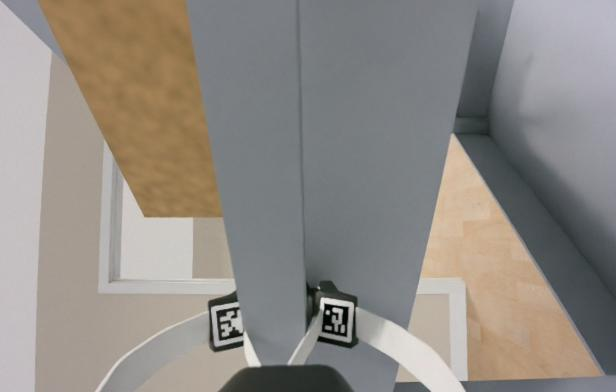

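Emit:
move:
  blocking: false
  r1: {"base":{"translate_m":-0.25,"strafe_m":-0.2},"joints":{"gripper_m":-0.035},"pace":"slow","contact_limits":{"translate_m":0.8}}

Emit:
wait:
  seconds: 1.5

Emit:
wait:
  seconds: 5
  cameras: ["r1_wrist_camera","r1_head_camera"]

Scene clock: 732.23 s.
move: r1 moving
r1.base_odometry: x=-3.732 y=-0.859 heading=+0.614
r1.turned_by_wheels: +0.001
r1.turned_by_imu: +0.001
r1.base_tilt: forward=-1.6 right=+1.3
r1.lidar_m: 0.41 2.43 2.13 1.96 2.01 2.51 3.41 3.46 2.99 2.77 2.79 0.35
r1.base_status: translate_m moving; strafe_m moving
r1.joint_positions: lift_m=+0.662 arm_m=+0.000 wrist_yaw_rad=+0.002 wrist_pitch_rad=-0.005 wrist_roll_rad=+1.569 gripper_m=-0.034
r1.joint_status: gripper_m moving
r1.measured_speeds: translate_m=-0.040 strafe_m=-0.032 rotate_rad=+0.001 lift_m=+0.000 arm_m=+0.000 wrist_yaw_rad=+0.011 wrist_pitch_rad=+0.000 wrist_roll_rad=+0.000
r1.motor_effort: lift_m=+17(17) arm_m=-4(4) wheel_0=+6(6) wheel_1=-5(7) wheel_2=+9(10)
r1.servo_current: wrist_yaw_rad=33(59) wrist_pitch_rad=52(52) wrist_roll_rad=52(52) gripper_m=72(111)
r1.contact_limits: translate_m 0.8
r1.hand_pose: x=+0.4595 y=-0.0868 z=+0.8419 quat_wxyz=(+0.708, +0.707, -0.001, +0.003) (m; r1's base frame)
r1.wrist_depth_mm: 345 338 - 145 145 144 - / - 379 377 155 157 - - / - 433 410 169 173 - - / - - 488 186 190 1756 - / - - - 206 211 1756 - / - - 182 183 226 1921 1366 / - 156 - 145 155 1499 1255
r2.base_odometry: x=-2.413 y=-0.128 heading=-2.903
r2.turned_by_wheels: +0.000
r2.turned_by_imu: +0.000
r2.base_tilt: forward=-0.7 right=+0.1
r2.lidar_m: 0.33 0.33 5.19 2.83 1.63 1.40 1.32 0.73 0.64 0.63 0.46 0.35
r2.base_status: not commanded
r2.joint_positions: lift_m=+0.950 arm_m=+0.000 wrist_yaw_rad=+1.379 wrist_pitch_rad=+0.001 wrist_roll_rad=+0.001 gripper_m=-0.037
r2.joint_status: not commanded
r2.measured_speeds: all 0
r2.motor_effort: lift_m=+19(20) arm_m=-4(5) wheel_0=-4(5) wheel_1=+0(0) wheel_2=-7(7)
r2.servo_current: wrist_yaw_rad=124(137) wrist_pitch_rad=39(39) wrist_roll_rad=59(59) gripper_m=98(104)
r2.hand_pose: x=+0.3119 y=+0.2664 z=+1.1278 quat_wxyz=(+0.772, +0.000, +0.001, +0.636) (m; r2's base frame)
r2.wrist_depth_mm: - - - 155 214 149 - / - - - 156 216 159 - / - - - 157 220 162 - / - - - 156 222 153 - / - - - 157 223 154 - / - - - 157 176 144 - / - - - - 224 136 -
pictures: none

Scene clock: 733.73 s.
earlier move: r1 moving
r1.base_odometry: x=-3.771 y=-0.994 heading=+0.613
r1.turned_by_wheels: -0.001
r1.turned_by_imu: -0.001
r1.base_tilt: forward=-1.6 right=+1.3
r1.lidar_m: 0.42 2.57 2.20 2.03 2.06 2.64 3.28 3.33 2.90 2.69 2.72 0.37
r1.base_status: translate_m moving; strafe_m moving
r1.joint_positions: lift_m=+0.662 arm_m=+0.000 wrist_yaw_rad=+0.003 wrist_pitch_rad=-0.005 wrist_roll_rad=+1.569 gripper_m=-0.034
r1.joint_status: all done
r1.measured_speeds: translate_m=-0.079 strafe_m=-0.063 rotate_rad=-0.004 lift_m=+0.000 arm_m=+0.000 wrist_yaw_rad=+0.000 wrist_pitch_rad=+0.000 wrist_roll_rad=+0.000
r1.motor_effort: lift_m=+17(17) arm_m=-4(4) wheel_0=+0(8) wheel_1=-5(8) wheel_2=+7(11)
r1.servo_current: wrist_yaw_rad=52(65) wrist_pitch_rad=46(52) wrist_roll_rad=39(65) gripper_m=72(111)
r1.contact_limits: translate_m 0.8
r1.hand_pose: x=+0.4595 y=-0.0867 z=+0.8419 quat_wxyz=(+0.708, +0.707, -0.001, +0.003) (m; r1's base frame)
r1.wrist_depth_mm: - 377 359 172 175 - - / - 382 382 185 185 - - / - 415 413 195 195 - - / - 466 455 204 204 - - / - - 512 216 220 1983 - / - - 184 184 229 1863 - / - 156 - 173 161 1537 1281
r2.base_odometry: x=-2.413 y=-0.128 heading=-2.903
r2.turned_by_wheels: +0.000
r2.turned_by_imu: +0.000
r2.base_tilt: forward=-0.7 right=+0.1
r2.lidar_m: 0.32 0.36 2.25 2.82 1.62 1.37 1.27 0.74 0.63 0.63 0.47 0.37
r2.base_status: not commanded
r2.joint_positions: lift_m=+0.950 arm_m=+0.000 wrist_yaw_rad=+1.379 wrist_pitch_rad=+0.001 wrist_roll_rad=+0.001 gripper_m=-0.037
r2.joint_status: not commanded
r2.measured_speeds: all 0
r2.motor_effort: lift_m=+19(20) arm_m=-4(5) wheel_0=-5(5) wheel_1=+0(0) wheel_2=-7(7)
r2.servo_current: wrist_yaw_rad=137(137) wrist_pitch_rad=46(46) wrist_roll_rad=39(59) gripper_m=98(104)
r2.hand_pose: x=+0.3119 y=+0.2664 z=+1.1278 quat_wxyz=(+0.772, +0.000, +0.001, +0.636) (m; r2's base frame)
r2.wrist_depth_mm: - - - 155 215 149 - / - - - 156 217 160 - / - - - 156 220 162 - / - - - 156 222 153 - / - - - 157 223 154 - / - - - 157 177 144 - / - - - - 224 136 -
wait: 1.50 s; no rest
pictures: none

Scene clock: 736.17 s.
earlier move: r1 done
r1.base_odometry: x=-3.817 y=-1.154 heading=+0.613
r1.turned_by_wheels: +0.000
r1.turned_by_imu: -0.001
r1.base_tilt: forward=-1.6 right=+1.3
r1.lidar_m: 0.41 2.69 2.31 2.12 2.18 2.73 3.15 3.19 2.82 2.60 2.64 0.42
r1.base_status: done
r1.joint_positions: lift_m=+0.662 arm_m=+0.000 wrist_yaw_rad=+0.002 wrist_pitch_rad=-0.005 wrist_roll_rad=+1.569 gripper_m=-0.034
r1.joint_status: all done
r1.measured_speeds: all 0
r1.motor_effort: lift_m=+17(17) arm_m=-4(4) wheel_0=+1(8) wheel_1=-2(9) wheel_2=+3(11)
r1.servo_current: wrist_yaw_rad=59(72) wrist_pitch_rad=52(59) wrist_roll_rad=52(65) gripper_m=59(111)
r1.contact_limits: translate_m 0.8
r1.hand_pose: x=+0.4595 y=-0.0868 z=+0.8419 quat_wxyz=(+0.708, +0.707, -0.001, +0.003) (m; r1's base frame)
r1.wrist_depth_mm: - - - 216 216 1708 - / - - 1618 219 218 - - / - 424 421 222 221 - - / - 442 439 224 224 - - / - 466 466 228 226 - - / - 496 184 185 229 1863 - / - 155 508 177 160 1537 -
r2.base_odometry: x=-2.413 y=-0.128 heading=-2.903
r2.turned_by_wheels: +0.000
r2.turned_by_imu: +0.000
r2.base_tilt: forward=-0.6 right=+0.1
r2.lidar_m: 0.34 0.36 1.55 2.78 1.63 1.40 1.31 0.73 0.63 0.63 0.48 0.34
r2.base_status: not commanded
r2.joint_positions: lift_m=+0.950 arm_m=+0.000 wrist_yaw_rad=+1.379 wrist_pitch_rad=+0.001 wrist_roll_rad=+0.001 gripper_m=-0.037
r2.joint_status: not commanded
r2.measured_speeds: all 0
r2.on_its_own: wrist_yaw_rad is at rest, and its servo_current (130 mA) is outside its rest range (0 to 104 mA)
r2.motor_effort: lift_m=+20(20) arm_m=-4(5) wheel_0=-4(5) wheel_1=+0(1) wheel_2=-7(7)
r2.servo_current: wrist_yaw_rad=130(137) wrist_pitch_rad=46(46) wrist_roll_rad=52(59) gripper_m=98(104)
r2.hand_pose: x=+0.3119 y=+0.2664 z=+1.1278 quat_wxyz=(+0.772, +0.000, +0.001, +0.636) (m; r2's base frame)
r2.wrist_depth_mm: - - - 155 214 149 - / - - - 156 217 160 - / - - - 156 220 162 - / - - - 156 222 153 - / - - - 157 222 153 - / - - - 157 176 144 - / - - - - 225 136 -
wait: 2.43 of 5 s (r1 has come to rest)
pictures: r1_head_camera, r1_wrist_camera
Images, in order (width x height): r1_head_camera 420x560, r1_wrist_camera 616x392.

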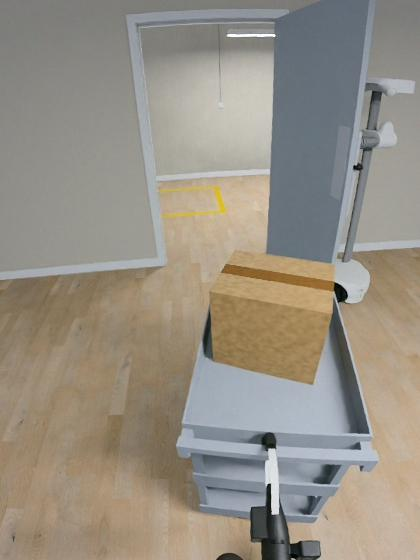

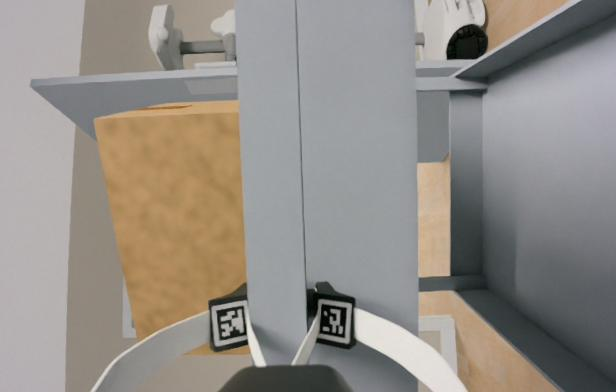

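Emit:
move:
  blocking: false
  r1: {"base":{"translate_m":0.4,"strafe_m":-0.05},"pace":"slow","contact_limits":{"translate_m":0.8}}

Emit:
wait:
  seconds: 6
  cameras: ["r1_wrist_camera","r1_head_camera"]

Scene clock: 744.10 s.
move: r1 moving
r1.base_odometry: x=-3.807 y=-1.148 heading=+0.614
r1.turned_by_wheels: +0.000
r1.turned_by_imu: +0.000
r1.base_tilt: forward=-1.6 right=+1.2
r1.lidar_m: 0.40 0.44 2.29 2.14 2.16 2.75 3.17 3.17 2.82 2.57 2.62 0.42
r1.base_status: translate_m moving; strafe_m moving
r1.joint_positions: lift_m=+0.662 arm_m=+0.000 wrist_yaw_rad=+0.000 wrist_pitch_rad=-0.005 wrist_roll_rad=+1.569 gripper_m=-0.034
r1.joint_status: not commanded
r1.measured_speeds: translate_m=+0.047 strafe_m=-0.006 rotate_rad=-0.002 lift_m=+0.000 arm_m=+0.000 wrist_yaw_rad=+0.000 wrist_pitch_rad=+0.000 wrist_roll_rad=+0.000
r1.motor_effort: lift_m=+17(17) arm_m=+3(4) wheel_0=+8(8) wheel_1=+7(7) wheel_2=-8(9)
r1.servo_current: wrist_yaw_rad=46(59) wrist_pitch_rad=39(52) wrist_roll_rad=39(59) gripper_m=59(72)
r1.contact_limits: translate_m 0.8
r1.hand_pose: x=+0.4593 y=-0.0874 z=+0.8419 quat_wxyz=(+0.708, +0.707, -0.002, +0.002) (m; r1's base frame)
r1.wrist_depth_mm: - - - 211 211 1708 - / - - 1537 215 214 - - / - 421 421 218 218 - - / - 442 442 220 221 - - / - 466 455 224 226 - - / - 496 182 185 228 1863 - / - 157 - 177 160 1537 -
r2.base_odometry: x=-2.413 y=-0.128 heading=-2.903
r2.turned_by_wheels: +0.000
r2.turned_by_imu: +0.000
r2.base_tilt: forward=-0.7 right=+0.1
r2.lidar_m: 0.34 0.35 1.52 2.78 1.64 1.39 1.27 0.74 0.62 0.61 0.47 0.35
r2.base_status: not commanded
r2.joint_positions: lift_m=+0.950 arm_m=+0.000 wrist_yaw_rad=+1.379 wrist_pitch_rad=+0.001 wrist_roll_rad=+0.001 gripper_m=-0.037
r2.joint_status: not commanded
r2.measured_speeds: all 0
r2.motor_effort: lift_m=+19(19) arm_m=-4(4) wheel_0=-4(4) wheel_1=+0(0) wheel_2=-7(7)
r2.servo_current: wrist_yaw_rad=124(137) wrist_pitch_rad=39(46) wrist_roll_rad=46(52) gripper_m=98(104)
r2.hand_pose: x=+0.3119 y=+0.2664 z=+1.1278 quat_wxyz=(+0.772, +0.000, +0.001, +0.636) (m; r2's base frame)
r2.wrist_depth_mm: - - - 155 214 149 - / - - - 156 216 160 - / - - - 156 220 161 - / - - - 156 223 153 - / - - - 157 223 153 - / - - - 157 176 144 - / - - - - 224 136 -
pictures: none

Scene clock: 748.90 s.
earlier move: r1 done
r1.base_odometry: x=-3.462 y=-0.964 heading=+0.613
r1.turned_by_wheels: +0.000
r1.turned_by_imu: -0.003
r1.base_tilt: forward=-1.6 right=+1.3
r1.lidar_m: 0.38 2.31 2.43 2.22 2.26 2.85 3.56 3.62 2.74 2.50 2.54 0.39
r1.base_status: done
r1.joint_positions: lift_m=+0.662 arm_m=+0.000 wrist_yaw_rad=-0.005 wrist_pitch_rad=-0.005 wrist_roll_rad=+1.569 gripper_m=-0.034
r1.joint_status: not commanded
r1.measured_speeds: all 0
r1.motor_effort: lift_m=+16(17) arm_m=+4(4) wheel_0=+2(11) wheel_1=+3(7) wheel_2=-5(12)
r1.servo_current: wrist_yaw_rad=52(72) wrist_pitch_rad=46(52) wrist_roll_rad=46(65) gripper_m=59(72)
r1.contact_limits: translate_m 0.8
r1.hand_pose: x=+0.4588 y=-0.0889 z=+0.8419 quat_wxyz=(+0.708, +0.707, -0.004, +0.000) (m; r1's base frame)
r1.wrist_depth_mm: - - 1499 215 214 1397 - / - - 1205 217 218 - - / - 421 421 220 220 - - / - 442 439 222 223 - - / - 466 459 225 226 - - / - 492 182 182 228 1921 - / - 151 179 178 179 580 -
r2.base_odometry: x=-2.413 y=-0.128 heading=-2.903
r2.turned_by_wheels: +0.000
r2.turned_by_imu: +0.001
r2.base_tilt: forward=-0.7 right=+0.1
r2.lidar_m: 0.34 0.36 1.47 2.82 1.63 1.41 1.31 0.75 0.60 0.61 0.46 0.36
r2.base_status: not commanded
r2.joint_positions: lift_m=+0.950 arm_m=+0.000 wrist_yaw_rad=+1.379 wrist_pitch_rad=+0.001 wrist_roll_rad=+0.001 gripper_m=-0.037
r2.joint_status: not commanded
r2.measured_speeds: all 0
r2.on_its_own: wrist_yaw_rad is at rest, and its servo_current (137 mA) is outside its rest range (0 to 104 mA)
r2.motor_effort: lift_m=+20(20) arm_m=-4(5) wheel_0=-5(5) wheel_1=+0(1) wheel_2=-7(7)
r2.servo_current: wrist_yaw_rad=137(137) wrist_pitch_rad=46(46) wrist_roll_rad=52(65) gripper_m=104(104)
r2.hand_pose: x=+0.3119 y=+0.2664 z=+1.1278 quat_wxyz=(+0.772, +0.000, +0.001, +0.636) (m; r2's base frame)
r2.wrist_depth_mm: - - - 155 215 149 - / - - - 156 216 159 - / - - - 156 219 161 - / - - - 157 221 153 - / - - - 156 222 153 - / - - - 156 176 145 - / - - - - 224 135 -
wait: 4.80 of 6 s (r1 has come to rest)
pictures: r1_head_camera, r1_wrist_camera
Images, in order (width x height): r1_head_camera 420x560, r1_wrist_camera 616x392.

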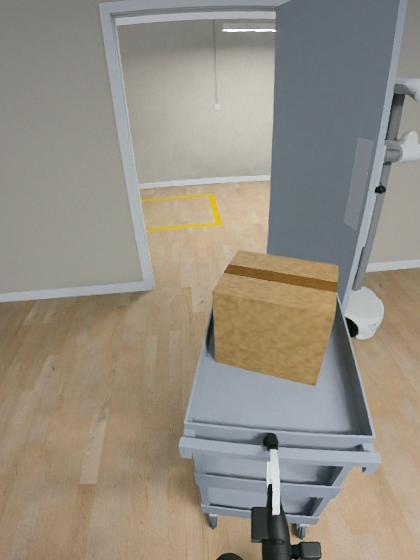

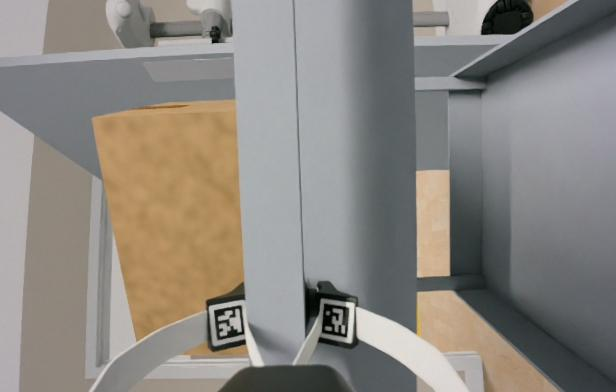

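Emit:
move:
  blocking: false
  r1: {"base":{"translate_m":0.25,"strafe_m":-0.1},"pace":"slow","contact_limits":{"translate_m":0.8}}

Emit:
wait:
  seconds: 6
  cameras: ["r1_head_camera"]

Scene clock: 755.43 s.
move: r1 moving
r1.base_odometry: x=-3.449 y=-0.961 heading=+0.613
r1.turned_by_wheels: +0.000
r1.turned_by_imu: +0.000
r1.base_tilt: forward=-1.6 right=+1.2
r1.lidar_m: 0.39 2.27 2.42 2.20 2.26 2.89 3.57 3.61 2.71 2.48 2.53 0.44
r1.base_status: translate_m moving; strafe_m moving
r1.joint_positions: lift_m=+0.662 arm_m=+0.000 wrist_yaw_rad=-0.005 wrist_pitch_rad=-0.005 wrist_roll_rad=+1.569 gripper_m=-0.034
r1.joint_status: not commanded
r1.measured_speeds: translate_m=+0.049 strafe_m=-0.019 rotate_rad=+0.001 lift_m=+0.000 arm_m=+0.000 wrist_yaw_rad=+0.000 wrist_pitch_rad=+0.000 wrist_roll_rad=+0.000
r1.motor_effort: lift_m=+17(17) arm_m=+4(4) wheel_0=+7(8) wheel_1=+7(7) wheel_2=-11(11)
r1.servo_current: wrist_yaw_rad=59(59) wrist_pitch_rad=46(52) wrist_roll_rad=46(52) gripper_m=52(59)
r1.contact_limits: translate_m 0.8
r1.hand_pose: x=+0.4588 y=-0.0889 z=+0.8419 quat_wxyz=(+0.708, +0.707, -0.004, +0.000) (m; r1's base frame)
r1.wrist_depth_mm: - - 1576 216 216 1464 - / - 1138 1160 218 217 - - / - 421 424 220 220 - - / - 439 439 222 223 - - / - 462 459 225 226 - - / - 488 180 182 228 1863 - / 1983 151 - 178 180 574 -
r2.base_odometry: x=-2.413 y=-0.128 heading=-2.903
r2.turned_by_wheels: +0.000
r2.turned_by_imu: +0.000
r2.base_tilt: forward=-0.7 right=+0.1
r2.lidar_m: 0.34 0.33 1.47 2.83 1.65 1.40 1.33 0.76 0.61 0.62 0.47 0.35
r2.base_status: not commanded
r2.joint_positions: lift_m=+0.950 arm_m=+0.000 wrist_yaw_rad=+1.379 wrist_pitch_rad=+0.001 wrist_roll_rad=+0.001 gripper_m=-0.037
r2.joint_status: not commanded
r2.measured_speeds: all 0
r2.motor_effort: lift_m=+19(20) arm_m=-4(5) wheel_0=-4(5) wheel_1=+0(0) wheel_2=-6(7)
r2.servo_current: wrist_yaw_rad=130(137) wrist_pitch_rad=46(46) wrist_roll_rad=33(52) gripper_m=98(98)
r2.hand_pose: x=+0.3119 y=+0.2664 z=+1.1278 quat_wxyz=(+0.772, +0.000, +0.001, +0.636) (m; r2's base frame)
r2.wrist_depth_mm: - - - 155 214 149 - / - - - 156 216 160 - / - - - 156 219 162 - / - - - 156 222 153 - / - - - 157 223 153 - / - - - 157 176 144 - / - - - - 224 135 -
pictures: none

Scene clock: 758.83 s.
earlier move: r1 done
r1.base_odometry: x=-3.200 y=-0.902 heading=+0.614
r1.turned_by_wheels: +0.001
r1.turned_by_imu: +0.001
r1.base_tilt: forward=-1.6 right=+1.3
r1.lidar_m: 0.38 0.40 2.54 2.34 2.40 3.04 3.79 3.83 2.53 2.37 2.41 0.42
r1.base_status: done
r1.joint_positions: lift_m=+0.662 arm_m=+0.000 wrist_yaw_rad=+0.003 wrist_pitch_rad=-0.005 wrist_roll_rad=+1.569 gripper_m=-0.034
r1.joint_status: not commanded
r1.measured_speeds: all 0
r1.motor_effort: lift_m=+17(17) arm_m=+4(4) wheel_0=+9(12) wheel_1=+4(7) wheel_2=+0(11)
r1.servo_current: wrist_yaw_rad=65(72) wrist_pitch_rad=46(52) wrist_roll_rad=52(65) gripper_m=59(65)
r1.contact_limits: translate_m 0.8
r1.hand_pose: x=+0.4595 y=-0.0865 z=+0.8419 quat_wxyz=(+0.708, +0.707, -0.001, +0.003) (m; r1's base frame)
r1.wrist_depth_mm: - 917 931 226 225 - - / - - - 225 227 - - / - 424 427 226 227 - - / 1808 439 439 228 228 - - / 1863 459 455 228 227 - - / 1808 480 183 182 228 - - / 1808 150 484 147 170 - -
r2.base_odometry: x=-2.413 y=-0.128 heading=-2.903
r2.turned_by_wheels: +0.000
r2.turned_by_imu: +0.000
r2.base_tilt: forward=-0.6 right=+0.1
r2.lidar_m: 0.33 0.34 1.60 2.82 1.65 1.39 1.25 0.75 0.61 0.63 0.46 0.35
r2.base_status: not commanded
r2.joint_positions: lift_m=+0.950 arm_m=+0.000 wrist_yaw_rad=+1.379 wrist_pitch_rad=+0.001 wrist_roll_rad=+0.001 gripper_m=-0.037
r2.joint_status: not commanded
r2.measured_speeds: all 0
r2.on_its_own: wrist_yaw_rad is at rest, and its servo_current (130 mA) is outside its rest range (0 to 104 mA)
r2.motor_effort: lift_m=+19(20) arm_m=-4(5) wheel_0=-4(5) wheel_1=+0(1) wheel_2=-7(7)
r2.servo_current: wrist_yaw_rad=130(143) wrist_pitch_rad=39(46) wrist_roll_rad=46(65) gripper_m=98(104)
r2.hand_pose: x=+0.3119 y=+0.2664 z=+1.1278 quat_wxyz=(+0.772, +0.000, +0.001, +0.636) (m; r2's base frame)
r2.wrist_depth_mm: - - - 155 214 149 - / - - - 156 217 160 - / - - - 156 219 162 - / - - - 156 222 153 - / - - - 157 223 153 - / - - - 157 176 144 - / - - - - 224 136 -
wait: 3.40 of 6 s (r1 has come to rest)
pictures: r1_head_camera
Images, in order (width x height): r1_head_camera 420x560.

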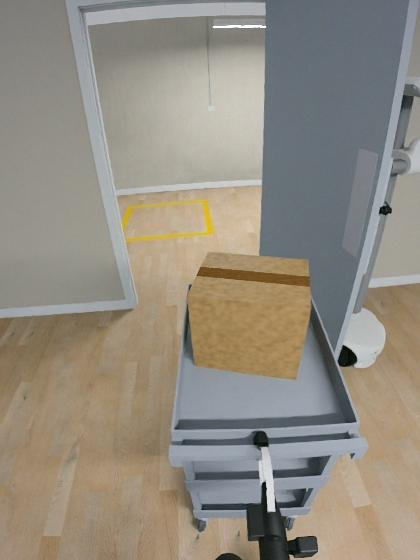

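Emit:
move:
  blocking: false
  r1: {"base":{"translate_m":0.15,"strafe_m":-0.13},"pace":"slow","contact_limits":{"translate_m":0.8}}

Emit:
wait:
  seconds: 6
  cameras: ["r1_head_camera","r1_wrist_camera"]

Scene clock: 766.47 s.
move: r1 moving
r1.base_odometry: x=-3.187 y=-0.903 heading=+0.615
r1.turned_by_wheels: +0.000
r1.turned_by_imu: +0.000
r1.base_tilt: forward=-1.6 right=+1.3
r1.lidar_m: 0.38 0.40 2.56 2.35 2.41 3.03 3.83 3.82 2.58 2.37 2.39 0.42
r1.base_status: translate_m moving; strafe_m moving
r1.joint_positions: lift_m=+0.662 arm_m=+0.000 wrist_yaw_rad=+0.003 wrist_pitch_rad=-0.005 wrist_roll_rad=+1.569 gripper_m=-0.034
r1.joint_status: not commanded
r1.measured_speeds: translate_m=+0.039 strafe_m=-0.033 rotate_rad=+0.002 lift_m=+0.000 arm_m=+0.000 wrist_yaw_rad=+0.000 wrist_pitch_rad=+0.000 wrist_roll_rad=+0.000
r1.motor_effort: lift_m=+17(17) arm_m=+4(4) wheel_0=+11(14) wheel_1=-4(4) wheel_2=-4(5)
r1.servo_current: wrist_yaw_rad=39(65) wrist_pitch_rad=52(52) wrist_roll_rad=52(65) gripper_m=52(59)
r1.contact_limits: translate_m 0.8
r1.hand_pose: x=+0.4595 y=-0.0865 z=+0.8419 quat_wxyz=(+0.708, +0.707, -0.001, +0.003) (m; r1's base frame)
r1.wrist_depth_mm: - 917 904 229 228 - - / - - - 228 227 - - / - 427 430 229 229 - - / 1808 436 439 228 228 - - / 1808 459 455 228 228 - - / 1808 477 182 182 227 - - / 1756 150 183 146 170 - -
r2.base_odometry: x=-2.413 y=-0.128 heading=-2.903
r2.turned_by_wheels: +0.000
r2.turned_by_imu: +0.000
r2.base_tilt: forward=-0.7 right=+0.1
r2.lidar_m: 0.32 0.34 1.61 2.81 1.61 1.41 1.28 0.72 0.61 0.63 0.46 0.35
r2.base_status: not commanded
r2.joint_positions: lift_m=+0.950 arm_m=+0.000 wrist_yaw_rad=+1.379 wrist_pitch_rad=+0.001 wrist_roll_rad=+0.001 gripper_m=-0.037
r2.joint_status: not commanded
r2.measured_speeds: all 0
r2.motor_effort: lift_m=+19(20) arm_m=-4(5) wheel_0=-4(5) wheel_1=+0(0) wheel_2=-6(7)
r2.servo_current: wrist_yaw_rad=130(130) wrist_pitch_rad=39(39) wrist_roll_rad=52(52) gripper_m=91(104)
r2.hand_pose: x=+0.3119 y=+0.2664 z=+1.1278 quat_wxyz=(+0.772, +0.000, +0.001, +0.636) (m; r2's base frame)
r2.wrist_depth_mm: - - - 155 214 148 - / - - - 156 217 160 - / - - - 156 219 162 - / - - - 156 222 153 - / - - - 157 223 153 - / - - - 157 176 145 - / - - - - 224 136 -
pictures: none

Scene clock: 769.17 s.
earlier move: r1 done
r1.base_odometry: x=-3.003 y=-0.922 heading=+0.615
r1.turned_by_wheels: +0.000
r1.turned_by_imu: +0.001
r1.base_tilt: forward=-1.6 right=+1.3
r1.lidar_m: 0.35 0.36 2.48 2.48 2.52 3.23 3.94 3.60 2.41 2.22 2.25 0.45
r1.base_status: done
r1.joint_positions: lift_m=+0.662 arm_m=+0.000 wrist_yaw_rad=+0.004 wrist_pitch_rad=-0.005 wrist_roll_rad=+1.569 gripper_m=-0.034
r1.joint_status: not commanded
r1.measured_speeds: all 0
r1.motor_effort: lift_m=+16(17) arm_m=+4(4) wheel_0=+8(14) wheel_1=-1(4) wheel_2=+0(5)
r1.servo_current: wrist_yaw_rad=52(78) wrist_pitch_rad=39(52) wrist_roll_rad=52(72) gripper_m=59(65)
r1.contact_limits: translate_m 0.8
r1.hand_pose: x=+0.4596 y=-0.0863 z=+0.8419 quat_wxyz=(+0.708, +0.707, -0.001, +0.003) (m; r1's base frame)
r1.wrist_depth_mm: - 809 1060 259 264 297 - / - 778 788 256 255 - - / - - - 247 247 - - / 1756 445 445 239 240 - - / 1756 449 449 232 233 - - / 1661 449 183 182 227 - - / 1661 150 449 181 162 - -
r2.base_odometry: x=-2.413 y=-0.128 heading=-2.903
r2.turned_by_wheels: +0.000
r2.turned_by_imu: +0.000
r2.base_tilt: forward=-0.6 right=+0.1
r2.lidar_m: 0.33 0.34 1.01 2.82 1.63 1.40 1.30 0.73 0.63 0.62 0.42 0.34
r2.base_status: not commanded
r2.joint_positions: lift_m=+0.950 arm_m=+0.000 wrist_yaw_rad=+1.379 wrist_pitch_rad=+0.001 wrist_roll_rad=+0.001 gripper_m=-0.037
r2.joint_status: not commanded
r2.measured_speeds: all 0
r2.on_its_own: wrist_yaw_rad is at rest, and its servo_current (124 mA) is outside its rest range (0 to 104 mA)
r2.motor_effort: lift_m=+19(20) arm_m=-4(5) wheel_0=-4(5) wheel_1=+0(1) wheel_2=-7(7)
r2.servo_current: wrist_yaw_rad=124(137) wrist_pitch_rad=33(52) wrist_roll_rad=39(65) gripper_m=91(111)
r2.hand_pose: x=+0.3119 y=+0.2664 z=+1.1278 quat_wxyz=(+0.772, +0.000, +0.001, +0.636) (m; r2's base frame)
r2.wrist_depth_mm: - - - 154 214 149 - / - - - 156 217 160 - / - - - 157 220 161 - / - - - 156 222 153 - / - - - 157 223 153 - / - - - 157 176 144 - / - - - - 224 136 -
wait: 2.70 of 6 s (r1 has come to rest)
pictures: r1_head_camera, r1_wrist_camera
Images, in order (width x height): r1_head_camera 420x560, r1_wrist_camera 616x392.

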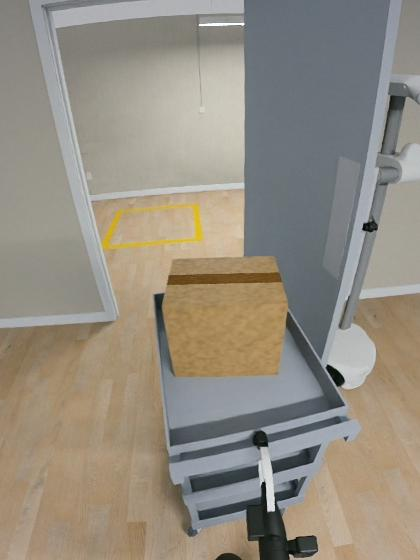

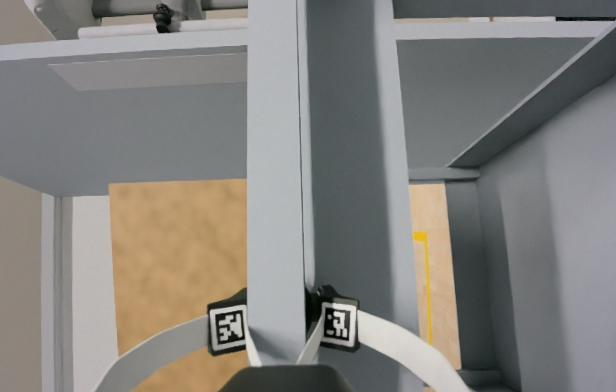

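Emit:
move:
  blocking: false
  r1: {"base":{"translate_m":0.4,"strafe_m":0.08},"pace":"slow","contact_limits":{"translate_m":0.7}}

Emit:
wait:
  seconds: 6
  cameras: ["r1_head_camera","r1_wrist_camera"]

Scene clock: 783.90 s.
move: r1 moving
r1.base_odometry: x=-2.994 y=-0.913 heading=+0.615
r1.turned_by_wheels: +0.000
r1.turned_by_imu: +0.000
r1.base_tilt: forward=-1.6 right=+1.2
r1.lidar_m: 0.37 0.36 2.46 2.49 2.55 3.21 3.98 3.64 2.42 2.20 2.26 0.47
r1.base_status: translate_m moving; strafe_m moving
r1.joint_positions: lift_m=+0.662 arm_m=+0.000 wrist_yaw_rad=+0.003 wrist_pitch_rad=-0.005 wrist_roll_rad=+1.569 gripper_m=-0.034
r1.joint_status: not commanded
r1.measured_speeds: translate_m=+0.049 strafe_m=+0.010 rotate_rad=-0.001 lift_m=+0.000 arm_m=+0.000 wrist_yaw_rad=-0.005 wrist_pitch_rad=+0.000 wrist_roll_rad=+0.000
r1.motor_effort: lift_m=+16(17) arm_m=+4(4) wheel_0=+6(11) wheel_1=+4(9) wheel_2=-8(8)
r1.servo_current: wrist_yaw_rad=59(65) wrist_pitch_rad=39(52) wrist_roll_rad=52(65) gripper_m=65(65)
r1.contact_limits: translate_m 0.7
r1.hand_pose: x=+0.4595 y=-0.0866 z=+0.8419 quat_wxyz=(+0.708, +0.707, -0.001, +0.003) (m; r1's base frame)
r1.wrist_depth_mm: - 778 1078 203 271 297 - / 778 768 768 258 257 - - / - - - 248 249 - - / 1708 449 449 241 241 - - / 1756 445 445 233 234 - - / 1618 452 181 182 225 - - / 1661 151 445 178 170 - -
r2.base_odometry: x=-2.413 y=-0.128 heading=-2.903
r2.turned_by_wheels: +0.000
r2.turned_by_imu: +0.000
r2.base_tilt: forward=-0.6 right=+0.1
r2.lidar_m: 0.32 0.34 0.96 2.78 1.64 1.40 1.31 0.76 0.63 0.64 0.45 0.35
r2.base_status: not commanded
r2.joint_positions: lift_m=+0.950 arm_m=+0.000 wrist_yaw_rad=+1.379 wrist_pitch_rad=+0.001 wrist_roll_rad=+0.001 gripper_m=-0.037
r2.joint_status: not commanded
r2.measured_speeds: all 0
r2.motor_effort: lift_m=+19(20) arm_m=-4(5) wheel_0=-4(5) wheel_1=+0(0) wheel_2=-7(7)
r2.servo_current: wrist_yaw_rad=130(137) wrist_pitch_rad=39(46) wrist_roll_rad=59(59) gripper_m=91(104)
r2.hand_pose: x=+0.3119 y=+0.2664 z=+1.1278 quat_wxyz=(+0.772, +0.000, +0.001, +0.636) (m; r2's base frame)
r2.wrist_depth_mm: - - - 155 214 149 - / - - - 156 217 160 - / - - - 157 220 161 - / - - - 157 222 153 - / - - - 157 223 154 - / - - - 157 176 144 - / - - - - 225 136 -
pictures: none

Scene clock: 788.73 s.
earlier move: r1 done
r1.base_odometry: x=-2.722 y=-0.626 heading=+0.614
r1.turned_by_wheels: +0.000
r1.turned_by_imu: -0.004
r1.base_tilt: forward=-1.6 right=+1.3
r1.lidar_m: 0.35 1.61 1.94 2.45 2.47 3.15 - 3.66 2.46 2.26 1.08 0.44
r1.base_status: done
r1.joint_positions: lift_m=+0.662 arm_m=+0.000 wrist_yaw_rad=-0.006 wrist_pitch_rad=-0.005 wrist_roll_rad=+1.569 gripper_m=-0.034
r1.joint_status: not commanded
r1.measured_speeds: all 0
r1.motor_effort: lift_m=+17(17) arm_m=+4(4) wheel_0=+0(11) wheel_1=+1(9) wheel_2=-5(13)
r1.servo_current: wrist_yaw_rad=39(85) wrist_pitch_rad=52(59) wrist_roll_rad=65(72) gripper_m=59(72)
r1.contact_limits: translate_m 0.7
r1.hand_pose: x=+0.4587 y=-0.0893 z=+0.8419 quat_wxyz=(+0.708, +0.707, -0.004, +0.000) (m; r1's base frame)
r1.wrist_depth_mm: 535 539 530 256 257 544 544 / - - - 249 250 - - / - - - 242 243 - - / - 442 449 236 236 - - / - 449 449 231 231 - - / - 452 181 182 225 - - / - 150 452 182 218 - -
r2.base_odometry: x=-2.413 y=-0.128 heading=-2.903
r2.turned_by_wheels: +0.000
r2.turned_by_imu: +0.001
r2.base_tilt: forward=-0.6 right=+0.1
r2.lidar_m: 0.34 0.35 5.19 2.83 1.64 1.38 1.31 0.73 0.62 0.62 0.46 0.35
r2.base_status: not commanded
r2.joint_positions: lift_m=+0.950 arm_m=+0.000 wrist_yaw_rad=+1.379 wrist_pitch_rad=+0.001 wrist_roll_rad=+0.001 gripper_m=-0.037
r2.joint_status: not commanded
r2.measured_speeds: all 0
r2.on_its_own: wrist_yaw_rad is at rest, and its servo_current (124 mA) is outside its rest range (0 to 104 mA)
r2.motor_effort: lift_m=+19(20) arm_m=-4(5) wheel_0=-4(5) wheel_1=+0(1) wheel_2=-6(7)
r2.servo_current: wrist_yaw_rad=124(137) wrist_pitch_rad=39(46) wrist_roll_rad=33(65) gripper_m=98(104)
r2.hand_pose: x=+0.3119 y=+0.2664 z=+1.1278 quat_wxyz=(+0.772, +0.000, +0.001, +0.636) (m; r2's base frame)
r2.wrist_depth_mm: - - - 155 214 149 - / - - - 156 216 160 - / - - - 156 220 161 - / - - - 157 222 153 - / - - - 157 223 153 - / - - - 157 177 144 - / - - - - 224 136 -
wait: 4.83 of 6 s (r1 has come to rest)
pictures: r1_head_camera, r1_wrist_camera
Images, in order (width x height): r1_head_camera 420x560, r1_wrist_camera 616x392.

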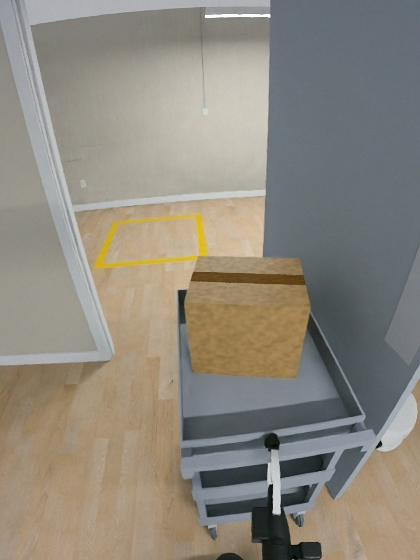

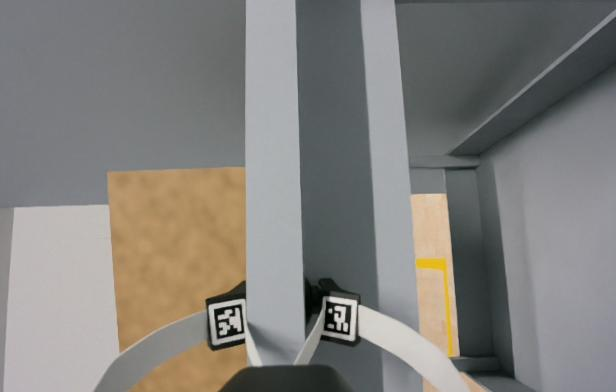

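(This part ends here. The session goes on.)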